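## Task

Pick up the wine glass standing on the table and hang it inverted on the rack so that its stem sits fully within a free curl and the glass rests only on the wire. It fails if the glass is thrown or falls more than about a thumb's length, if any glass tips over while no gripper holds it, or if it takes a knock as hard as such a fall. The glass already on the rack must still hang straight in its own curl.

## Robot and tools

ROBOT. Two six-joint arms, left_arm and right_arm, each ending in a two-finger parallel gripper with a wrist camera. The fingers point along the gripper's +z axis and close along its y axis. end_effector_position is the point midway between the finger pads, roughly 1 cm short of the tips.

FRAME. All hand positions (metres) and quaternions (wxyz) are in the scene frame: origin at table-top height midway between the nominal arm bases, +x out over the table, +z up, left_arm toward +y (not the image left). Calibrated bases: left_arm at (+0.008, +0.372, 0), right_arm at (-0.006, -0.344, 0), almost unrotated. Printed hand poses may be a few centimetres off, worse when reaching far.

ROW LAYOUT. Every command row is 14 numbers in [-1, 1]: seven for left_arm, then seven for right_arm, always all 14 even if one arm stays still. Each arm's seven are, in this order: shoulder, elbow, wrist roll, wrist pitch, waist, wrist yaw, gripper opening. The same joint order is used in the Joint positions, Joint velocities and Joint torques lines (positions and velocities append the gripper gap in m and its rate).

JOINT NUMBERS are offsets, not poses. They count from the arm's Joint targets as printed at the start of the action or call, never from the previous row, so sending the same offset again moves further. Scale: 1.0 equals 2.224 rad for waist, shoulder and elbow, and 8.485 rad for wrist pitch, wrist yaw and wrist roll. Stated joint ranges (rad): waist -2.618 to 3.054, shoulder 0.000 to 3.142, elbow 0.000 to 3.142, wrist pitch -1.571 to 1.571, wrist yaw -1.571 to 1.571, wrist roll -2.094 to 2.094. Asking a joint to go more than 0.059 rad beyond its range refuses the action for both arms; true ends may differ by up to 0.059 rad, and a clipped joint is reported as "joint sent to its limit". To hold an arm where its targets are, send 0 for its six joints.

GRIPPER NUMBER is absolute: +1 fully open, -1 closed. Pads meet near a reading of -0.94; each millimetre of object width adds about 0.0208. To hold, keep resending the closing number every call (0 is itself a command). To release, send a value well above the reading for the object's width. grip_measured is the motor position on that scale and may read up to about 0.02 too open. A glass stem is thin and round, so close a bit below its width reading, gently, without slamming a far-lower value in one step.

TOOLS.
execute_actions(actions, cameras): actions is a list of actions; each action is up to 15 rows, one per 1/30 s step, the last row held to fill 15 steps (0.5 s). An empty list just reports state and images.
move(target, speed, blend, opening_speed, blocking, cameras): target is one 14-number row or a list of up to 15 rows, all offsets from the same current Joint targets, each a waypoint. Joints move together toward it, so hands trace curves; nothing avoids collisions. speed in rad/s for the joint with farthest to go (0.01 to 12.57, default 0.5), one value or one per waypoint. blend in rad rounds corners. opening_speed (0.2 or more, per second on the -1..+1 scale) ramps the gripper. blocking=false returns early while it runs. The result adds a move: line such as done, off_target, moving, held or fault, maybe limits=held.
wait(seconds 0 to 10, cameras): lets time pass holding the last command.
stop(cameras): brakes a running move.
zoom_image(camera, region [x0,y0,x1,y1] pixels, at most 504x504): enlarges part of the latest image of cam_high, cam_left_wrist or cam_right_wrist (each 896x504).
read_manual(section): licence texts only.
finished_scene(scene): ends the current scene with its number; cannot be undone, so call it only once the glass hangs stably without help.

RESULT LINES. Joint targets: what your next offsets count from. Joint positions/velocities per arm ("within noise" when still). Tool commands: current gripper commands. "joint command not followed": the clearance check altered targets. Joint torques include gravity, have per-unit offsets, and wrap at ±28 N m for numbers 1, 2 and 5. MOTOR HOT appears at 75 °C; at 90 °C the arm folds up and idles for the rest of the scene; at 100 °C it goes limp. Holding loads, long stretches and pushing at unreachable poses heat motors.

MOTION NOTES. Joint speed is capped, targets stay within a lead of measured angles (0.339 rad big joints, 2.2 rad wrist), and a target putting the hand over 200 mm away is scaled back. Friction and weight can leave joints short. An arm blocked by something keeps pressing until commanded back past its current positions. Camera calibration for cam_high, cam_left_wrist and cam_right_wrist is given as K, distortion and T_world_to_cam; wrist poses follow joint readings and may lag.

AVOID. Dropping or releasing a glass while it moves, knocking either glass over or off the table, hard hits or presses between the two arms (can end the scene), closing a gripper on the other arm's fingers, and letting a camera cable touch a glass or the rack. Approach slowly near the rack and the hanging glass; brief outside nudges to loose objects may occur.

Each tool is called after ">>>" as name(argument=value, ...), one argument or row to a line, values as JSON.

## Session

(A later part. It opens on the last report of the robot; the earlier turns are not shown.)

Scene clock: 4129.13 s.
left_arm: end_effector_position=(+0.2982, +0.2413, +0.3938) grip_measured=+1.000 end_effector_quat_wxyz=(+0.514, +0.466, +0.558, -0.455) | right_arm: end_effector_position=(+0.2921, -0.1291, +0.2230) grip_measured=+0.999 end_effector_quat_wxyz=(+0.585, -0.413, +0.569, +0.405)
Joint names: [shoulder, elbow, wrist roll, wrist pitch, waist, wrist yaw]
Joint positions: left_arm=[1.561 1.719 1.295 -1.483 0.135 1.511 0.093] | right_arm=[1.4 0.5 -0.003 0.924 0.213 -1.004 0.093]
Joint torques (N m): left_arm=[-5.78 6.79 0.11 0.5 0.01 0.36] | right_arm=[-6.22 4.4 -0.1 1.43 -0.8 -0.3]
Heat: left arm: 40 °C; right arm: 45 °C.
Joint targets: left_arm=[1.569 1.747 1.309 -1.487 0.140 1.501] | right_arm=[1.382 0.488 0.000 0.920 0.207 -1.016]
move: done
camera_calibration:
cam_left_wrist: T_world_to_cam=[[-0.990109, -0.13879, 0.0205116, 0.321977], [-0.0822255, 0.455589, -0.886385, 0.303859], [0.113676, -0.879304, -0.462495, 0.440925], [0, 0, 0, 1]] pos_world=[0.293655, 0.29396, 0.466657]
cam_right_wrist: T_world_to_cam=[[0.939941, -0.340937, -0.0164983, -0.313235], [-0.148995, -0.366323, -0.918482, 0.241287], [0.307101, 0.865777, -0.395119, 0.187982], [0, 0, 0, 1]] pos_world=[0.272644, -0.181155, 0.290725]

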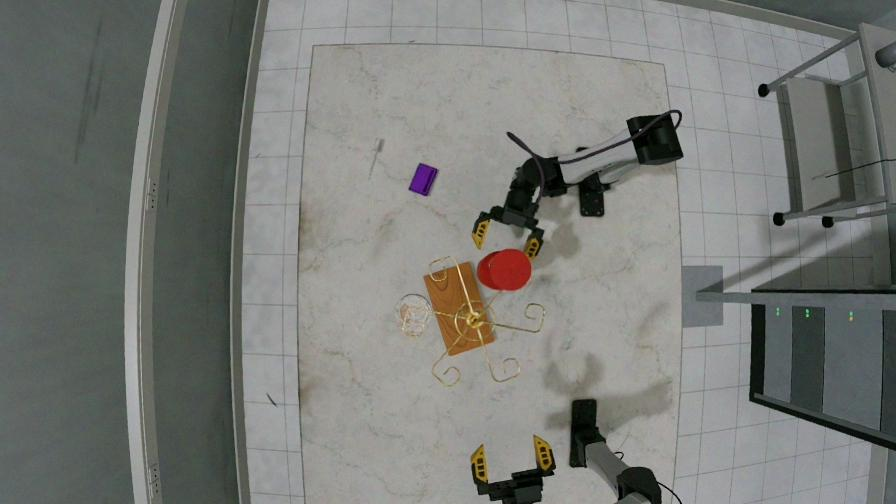

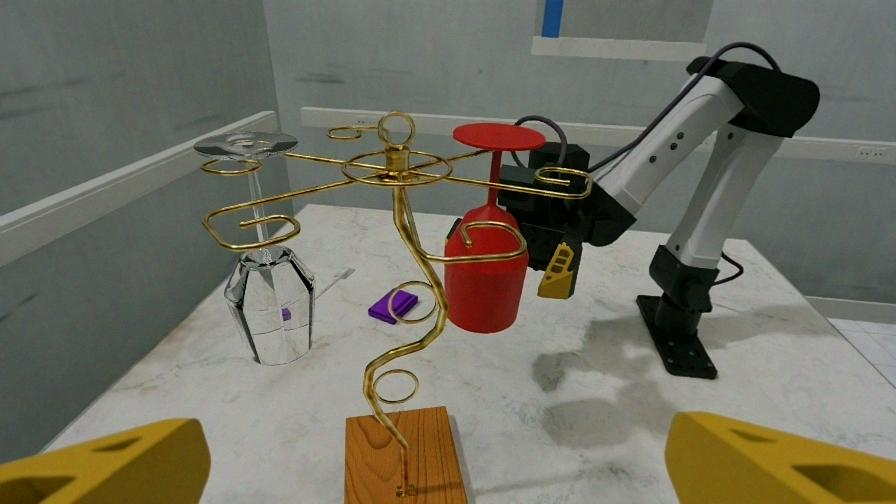

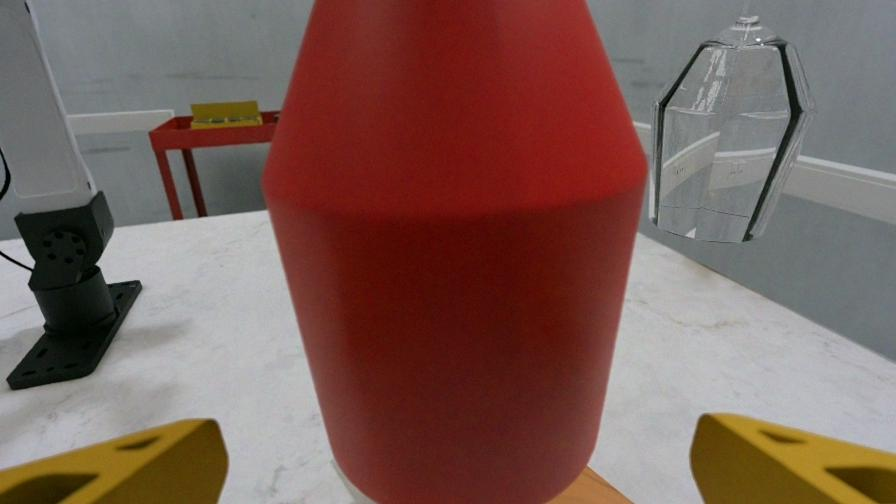

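>>> move(
  target=[
    [0,0,0,0,0,0,1,-0.02113,-0.01529,0,-0.0014,-0.03206,-0.00829,1],
    [0,0,0,0,0,0,1,-0.04856,-0.03417,0,-0.00365,-0.0848,-0.02211,1],
    [0,0,0,0,0,0,1,-0.0697,-0.04721,0,-0.00577,-0.14299,-0.03736,1],
  ],
  speed=0.2,
  blend=0.03,
  cameras=["all"],
)

>>> zoom_image(
  camera="cam_left_wrist",
  region=[400, 100, 640, 350],
)

>>> zoom_image(
  camera="cam_right_wrist",
  region=[250, 0, 754, 504],
)

Scene clock: 4147.43 s.
left_arm: end_effector_position=(+0.2982, +0.2413, +0.3938) grip_measured=+1.000 end_effector_quat_wxyz=(+0.514, +0.466, +0.558, -0.455) | right_arm: end_effector_position=(+0.2653, -0.2049, +0.2240) grip_measured=+0.999 end_effector_quat_wxyz=(+0.588, -0.418, +0.567, +0.399)
Joint names: [shoulder, elbow, wrist roll, wrist pitch, waist, wrist yaw]
Joint positions: left_arm=[1.561 1.719 1.295 -1.483 0.135 1.511 0.093] | right_arm=[1.241 0.395 -0.003 0.884 -0.105 -1.321 0.093]
Joint torques (N m): left_arm=[-5.78 6.67 0.02 0.51 0.1 0.4] | right_arm=[-4.55 4.6 -0.02 1.16 -0.77 -0.24]
Heat: left arm: 40 °C; right arm: 44 °C.
Joint targets: left_arm=[1.569 1.747 1.309 -1.487 0.140 1.501] | right_arm=[1.227 0.382 0.000 0.871 -0.112 -1.333]
move: done
camera_calibration:
cam_left_wrist: T_world_to_cam=[[-0.990109, -0.13879, 0.0205116, 0.321977], [-0.0822255, 0.455589, -0.886385, 0.303859], [0.113676, -0.879304, -0.462495, 0.440925], [0, 0, 0, 1]] pos_world=[0.293655, 0.29396, 0.466657]
cam_right_wrist: T_world_to_cam=[[0.939371, -0.342902, -0.000233584, -0.31773], [-0.136767, -0.374045, -0.917271, 0.205297], [0.314447, 0.861689, -0.398265, 0.260078], [0, 0, 0, 1]] pos_world=[0.244764, -0.256266, 0.291818]

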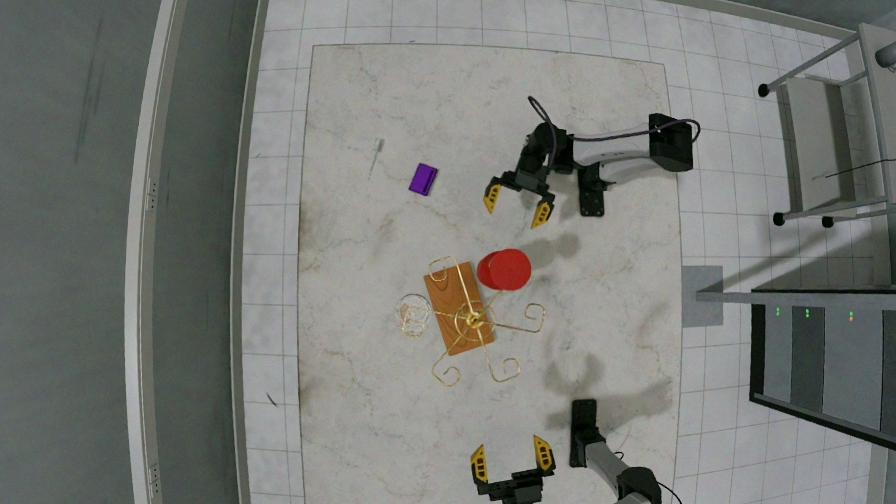

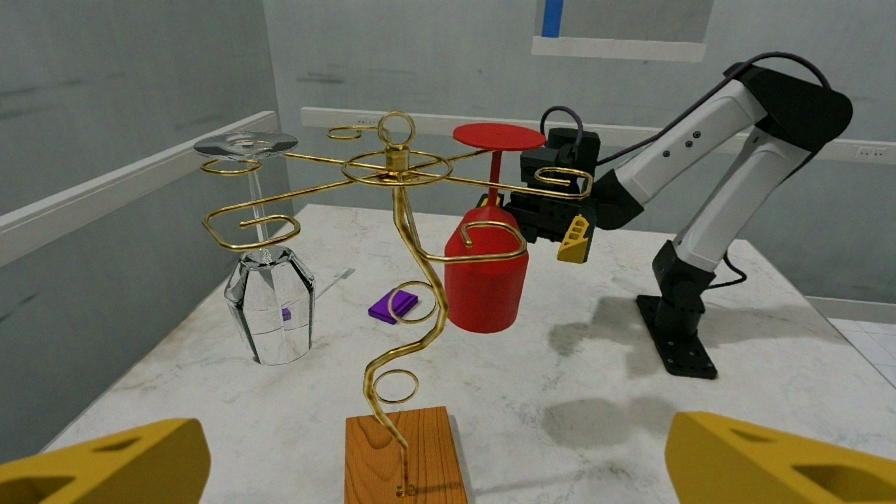

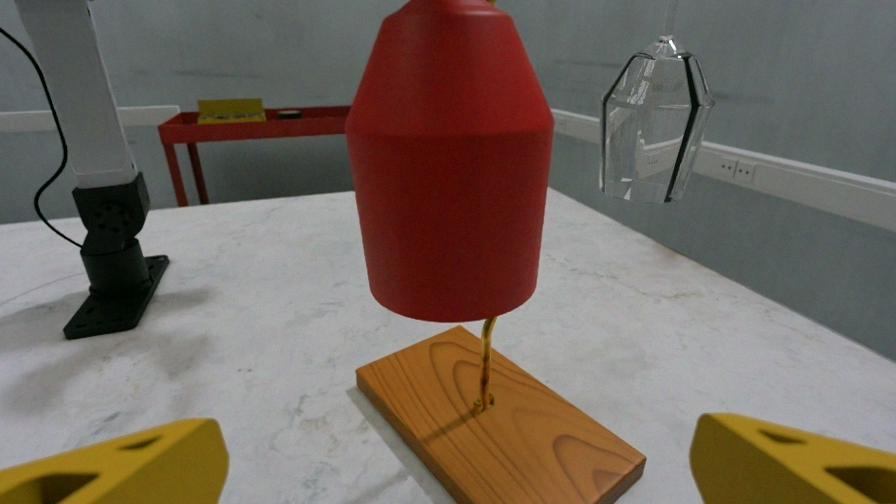

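Scaled by 2.016 from the camera's 896x504 image, which has a finer 1280x720 frame.

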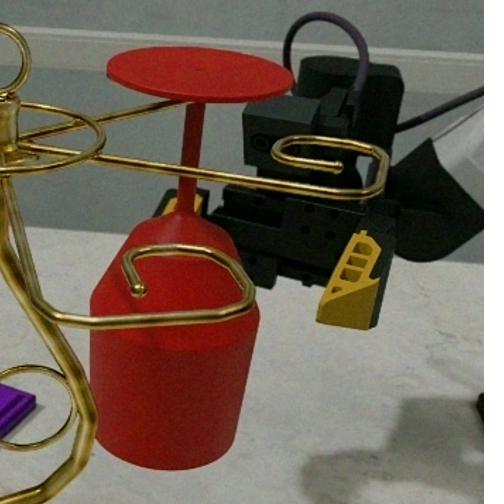

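Scaled by 1.000.

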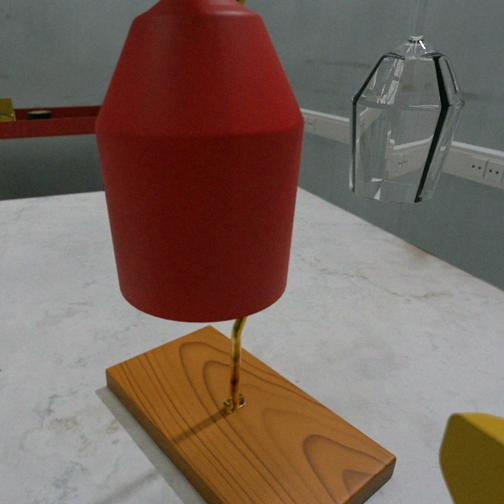

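>>> move(
  target=[0,0,0,0,0,0,1,-0.0823,0.2707,0,-0.0912,0,0,1],
  speed=0.5,
  cameras=["all"],
)

>>> zoom_image(
  camera="cam_right_wrist",
  region=[300, 0, 700, 300],
)

Scene clock: 4192.73 s.
left_arm: end_effector_position=(+0.2982, +0.2413, +0.3938) grip_measured=+1.000 end_effector_quat_wxyz=(+0.514, +0.466, +0.558, -0.455) | right_arm: end_effector_position=(+0.2611, -0.2044, +0.3817) grip_measured=+0.999 end_effector_quat_wxyz=(+0.582, -0.413, +0.572, +0.405)
Joint names: [shoulder, elbow, wrist roll, wrist pitch, waist, wrist yaw]
Joint positions: left_arm=[1.561 1.719 1.295 -1.483 0.135 1.511 0.093] | right_arm=[1.049 0.958 -0.002 0.109 -0.105 -1.324 0.093]
Joint torques (N m): left_arm=[-5.86 6.76 0.1 0.51 0.14 0.47] | right_arm=[-3.07 8.5 -0.08 1.16 -0.77 -0.24]
Heat: left arm: 40 °C; right arm: 41 °C.
Joint targets: left_arm=[1.569 1.747 1.309 -1.487 0.140 1.501] | right_arm=[1.044 0.985 0.000 0.098 -0.112 -1.333]
move: done
camera_calibration:
cam_left_wrist: T_world_to_cam=[[-0.990109, -0.13879, 0.0205116, 0.321977], [-0.0822255, 0.455589, -0.886385, 0.303859], [0.113676, -0.879304, -0.462495, 0.440925], [0, 0, 0, 1]] pos_world=[0.293655, 0.29396, 0.466657]
cam_right_wrist: T_world_to_cam=[[0.940037, -0.340433, -0.0208878, -0.305389], [-0.155213, -0.372449, -0.914981, 0.353864], [0.30371, 0.863358, -0.402955, 0.328824], [0, 0, 0, 1]] pos_world=[0.242134, -0.256061, 0.449901]

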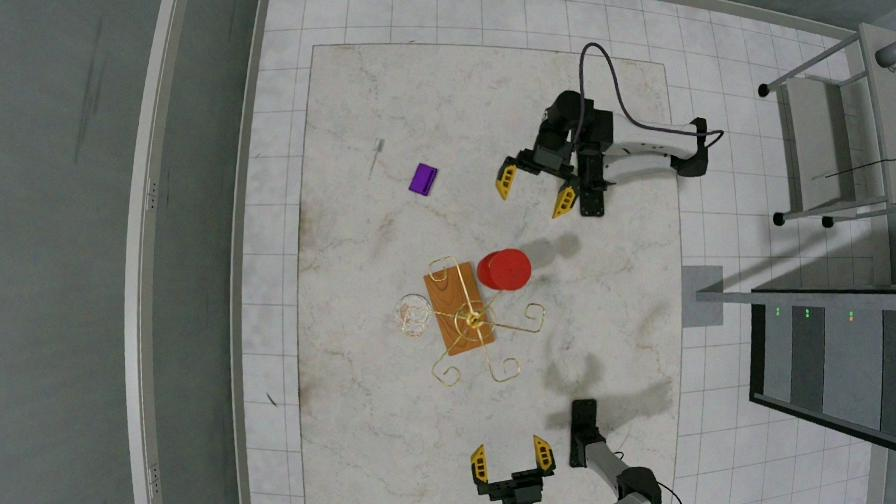

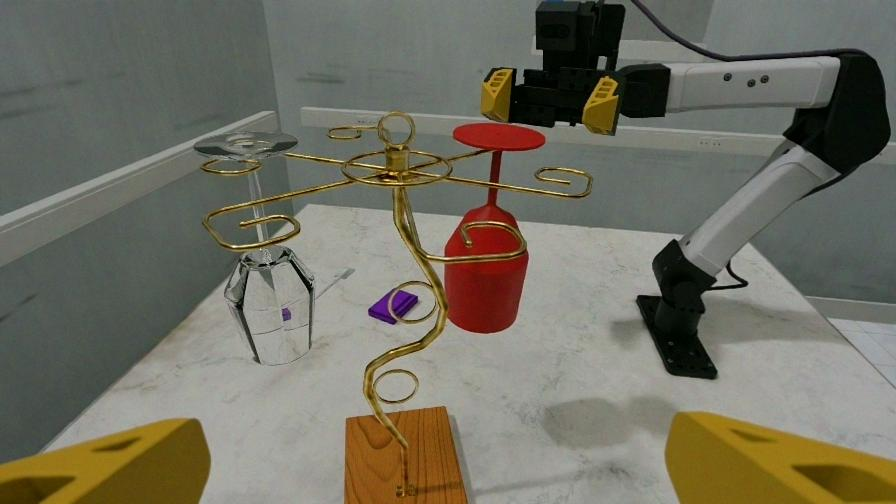

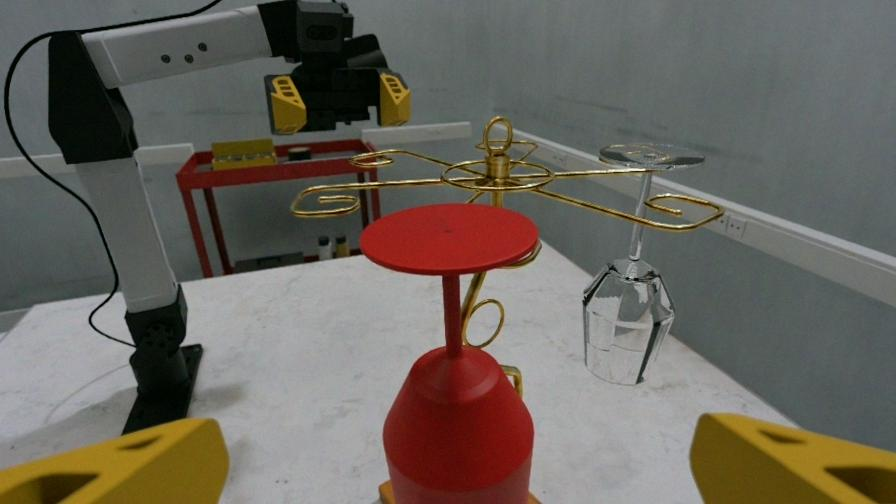

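Scaled by 1.260 from the camera's 896x504 image, which has a finer 1280x720 frame.

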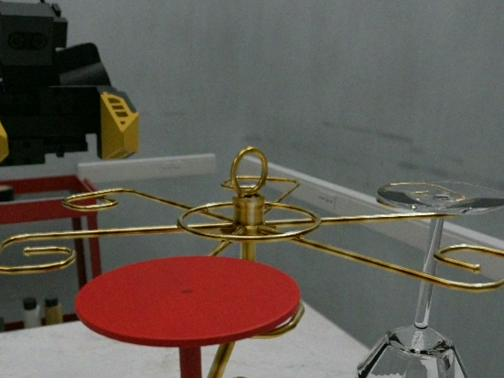

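>>> zoom_image(
  camera="cam_right_wrist",
  region=[340, 180, 560, 400],
)

>>> zoom_image(
  camera="cam_left_wrist",
  region=[430, 100, 610, 280],
)

>>> zoom_image(
  camera="cam_high",
  region=[450, 230, 560, 320],
)

Scaled by 2.291 from the camera's 896x504 image, which has a finer 1280x720 frame.

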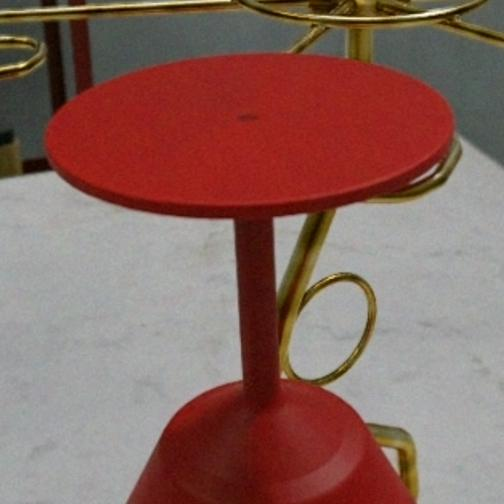

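Scaled by 2.800 from the camera's 896x504 image, which has a finer 1280x720 frame.

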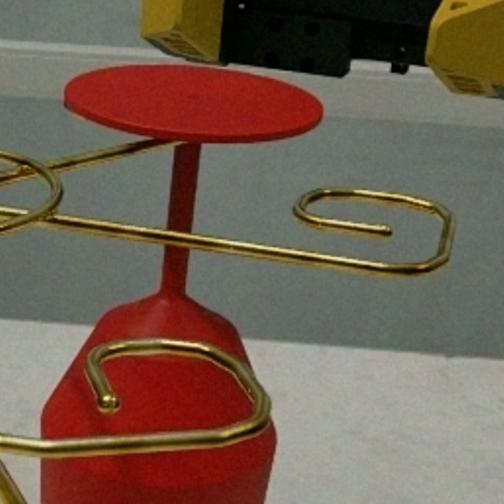

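Scaled by 4.582 from the camera's 896x504 image, which has a finer 1280x720 frame.

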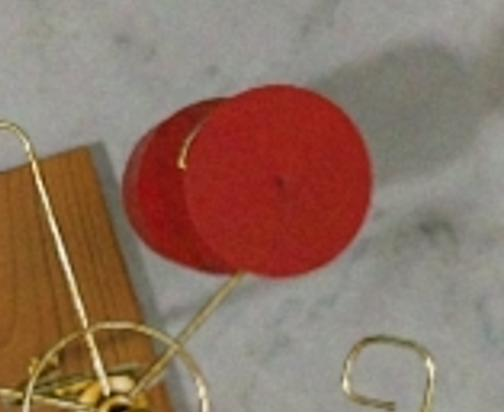

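>>> zoom_image(
  camera="cam_high",
  region=[380, 270, 490, 360],
)

>>> zoom_image(
  camera="cam_right_wrist",
  region=[560, 130, 740, 300],
)

>>> zoom_image(
  camera="cam_left_wrist",
  region=[180, 110, 340, 270],
)

Scaled by 4.582 from the camera's 896x504 image, which has a finer 1280x720 frame.

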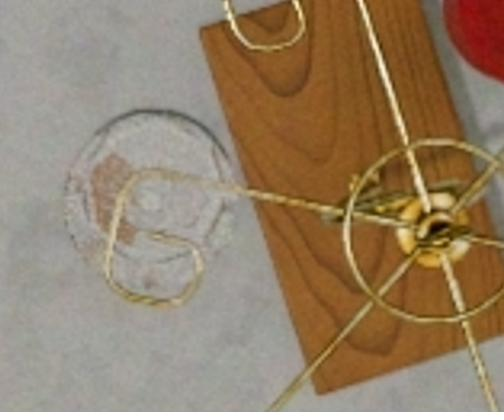

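Scaled by 2.800 from the camera's 896x504 image, which has a finer 1280x720 frame.

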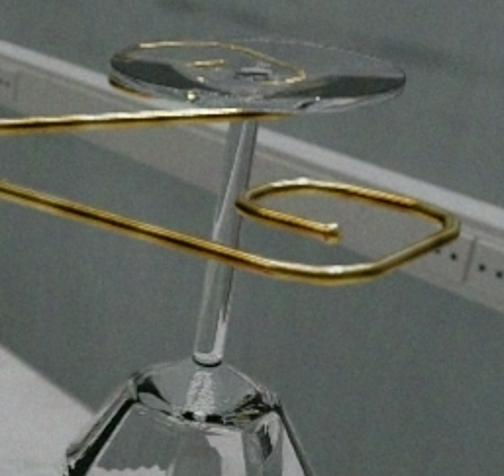

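Scaled by 3.150 from the camera's 896x504 image, which has a finer 1280x720 frame.

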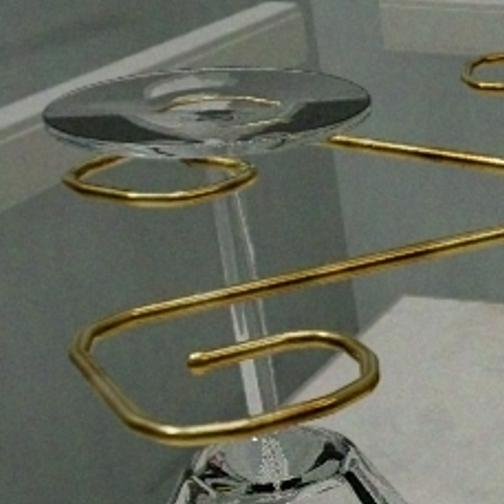

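>>> move(
  target=[0,0,0,0,0.17,0,1,0,0,0,0,-0.22,0,1],
  speed=0.5,
  cameras=["all"],
)

Scene clock: 4331.07 s.
left_arm: end_effector_position=(+0.3259, +0.3586, +0.3937) grip_measured=+1.000 end_effector_quat_wxyz=(+0.590, +0.353, +0.636, -0.350) | right_arm: end_effector_position=(+0.2953, -0.3461, +0.3815) grip_measured=+0.999 end_effector_quat_wxyz=(+0.662, -0.262, +0.655, +0.253)
Joint names: [shoulder, elbow, wrist roll, wrist pitch, waist, wrist yaw]
Joint positions: left_arm=[1.561 1.719 1.295 -1.483 0.516 1.511 0.093] | right_arm=[1.049 0.958 -0.002 0.107 -0.595 -1.326 0.093]
Joint torques (N m): left_arm=[-5.74 6.68 0.1 0.53 -0.01 0.39] | right_arm=[-3.18 8.47 -0.05 1.21 -0.73 -0.23]
Heat: left arm: 40 °C; right arm: 44 °C.
Joint targets: left_arm=[1.569 1.747 1.309 -1.487 0.519 1.501] | right_arm=[1.044 0.985 0.000 0.098 -0.601 -1.333]
move: done
camera_calibration:
cam_left_wrist: T_world_to_cam=[[-0.867573, -0.496885, 0.020566, 0.454024], [-0.246017, 0.392876, -0.886072, 0.328304], [0.432196, -0.773792, -0.46309, 0.399475], [0, 0, 0, 1]] pos_world=[0.302016, 0.405725, 0.466557]
cam_right_wrist: T_world_to_cam=[[0.670725, -0.741357, -0.0227545, -0.444364], [-0.313187, -0.255273, -0.91474, 0.393311], [0.67234, 0.620666, -0.403401, 0.247976], [0, 0, 0, 1]] pos_world=[0.254502, -0.382941, 0.4497]

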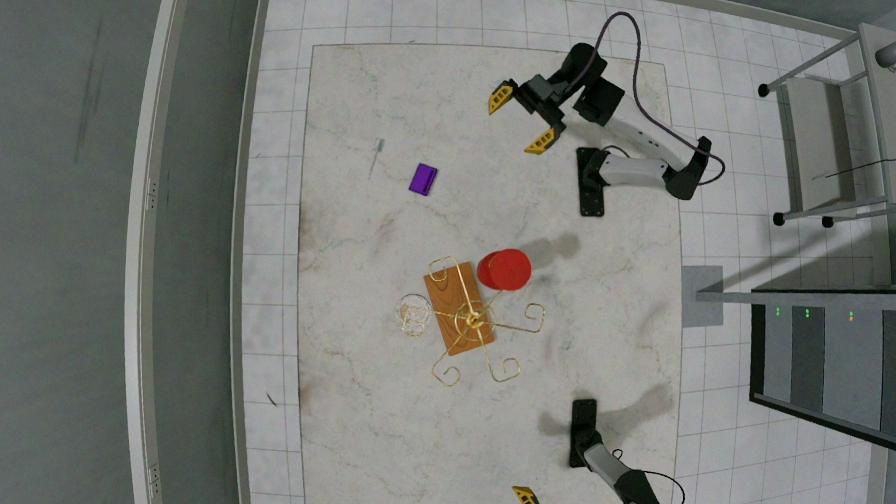

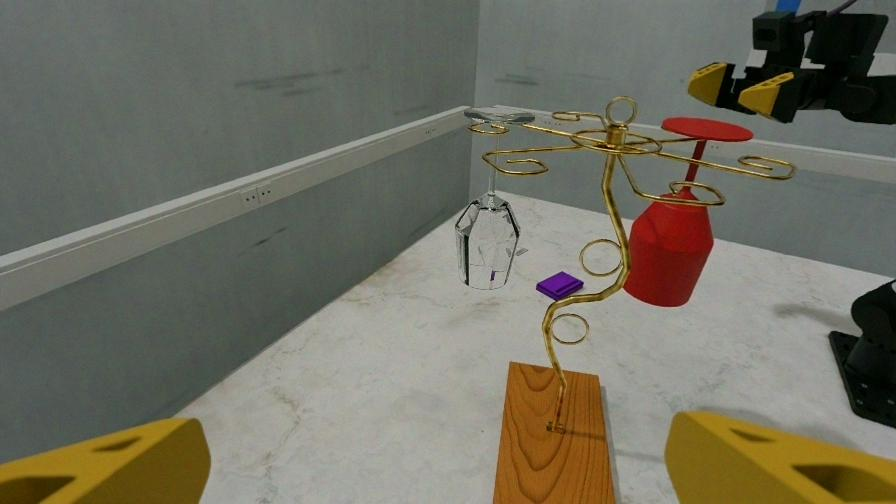

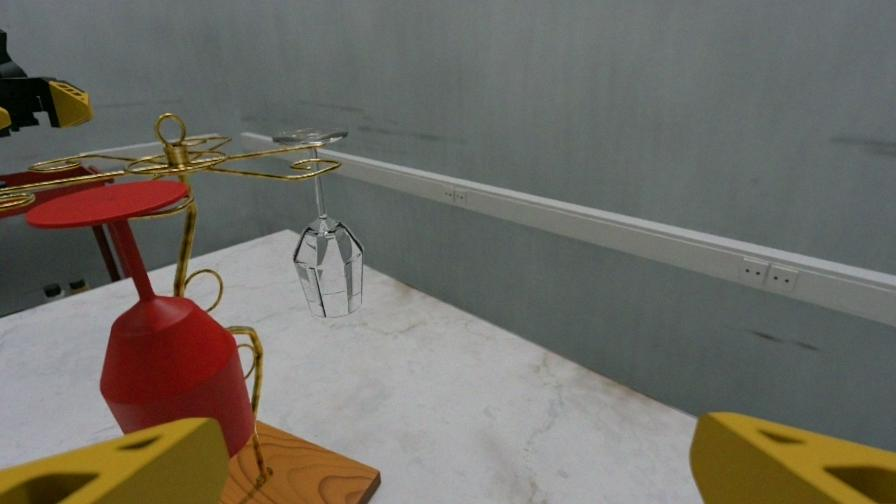

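>>> finished_scene(
  scene=1,
)

The scene is finished: the task was done.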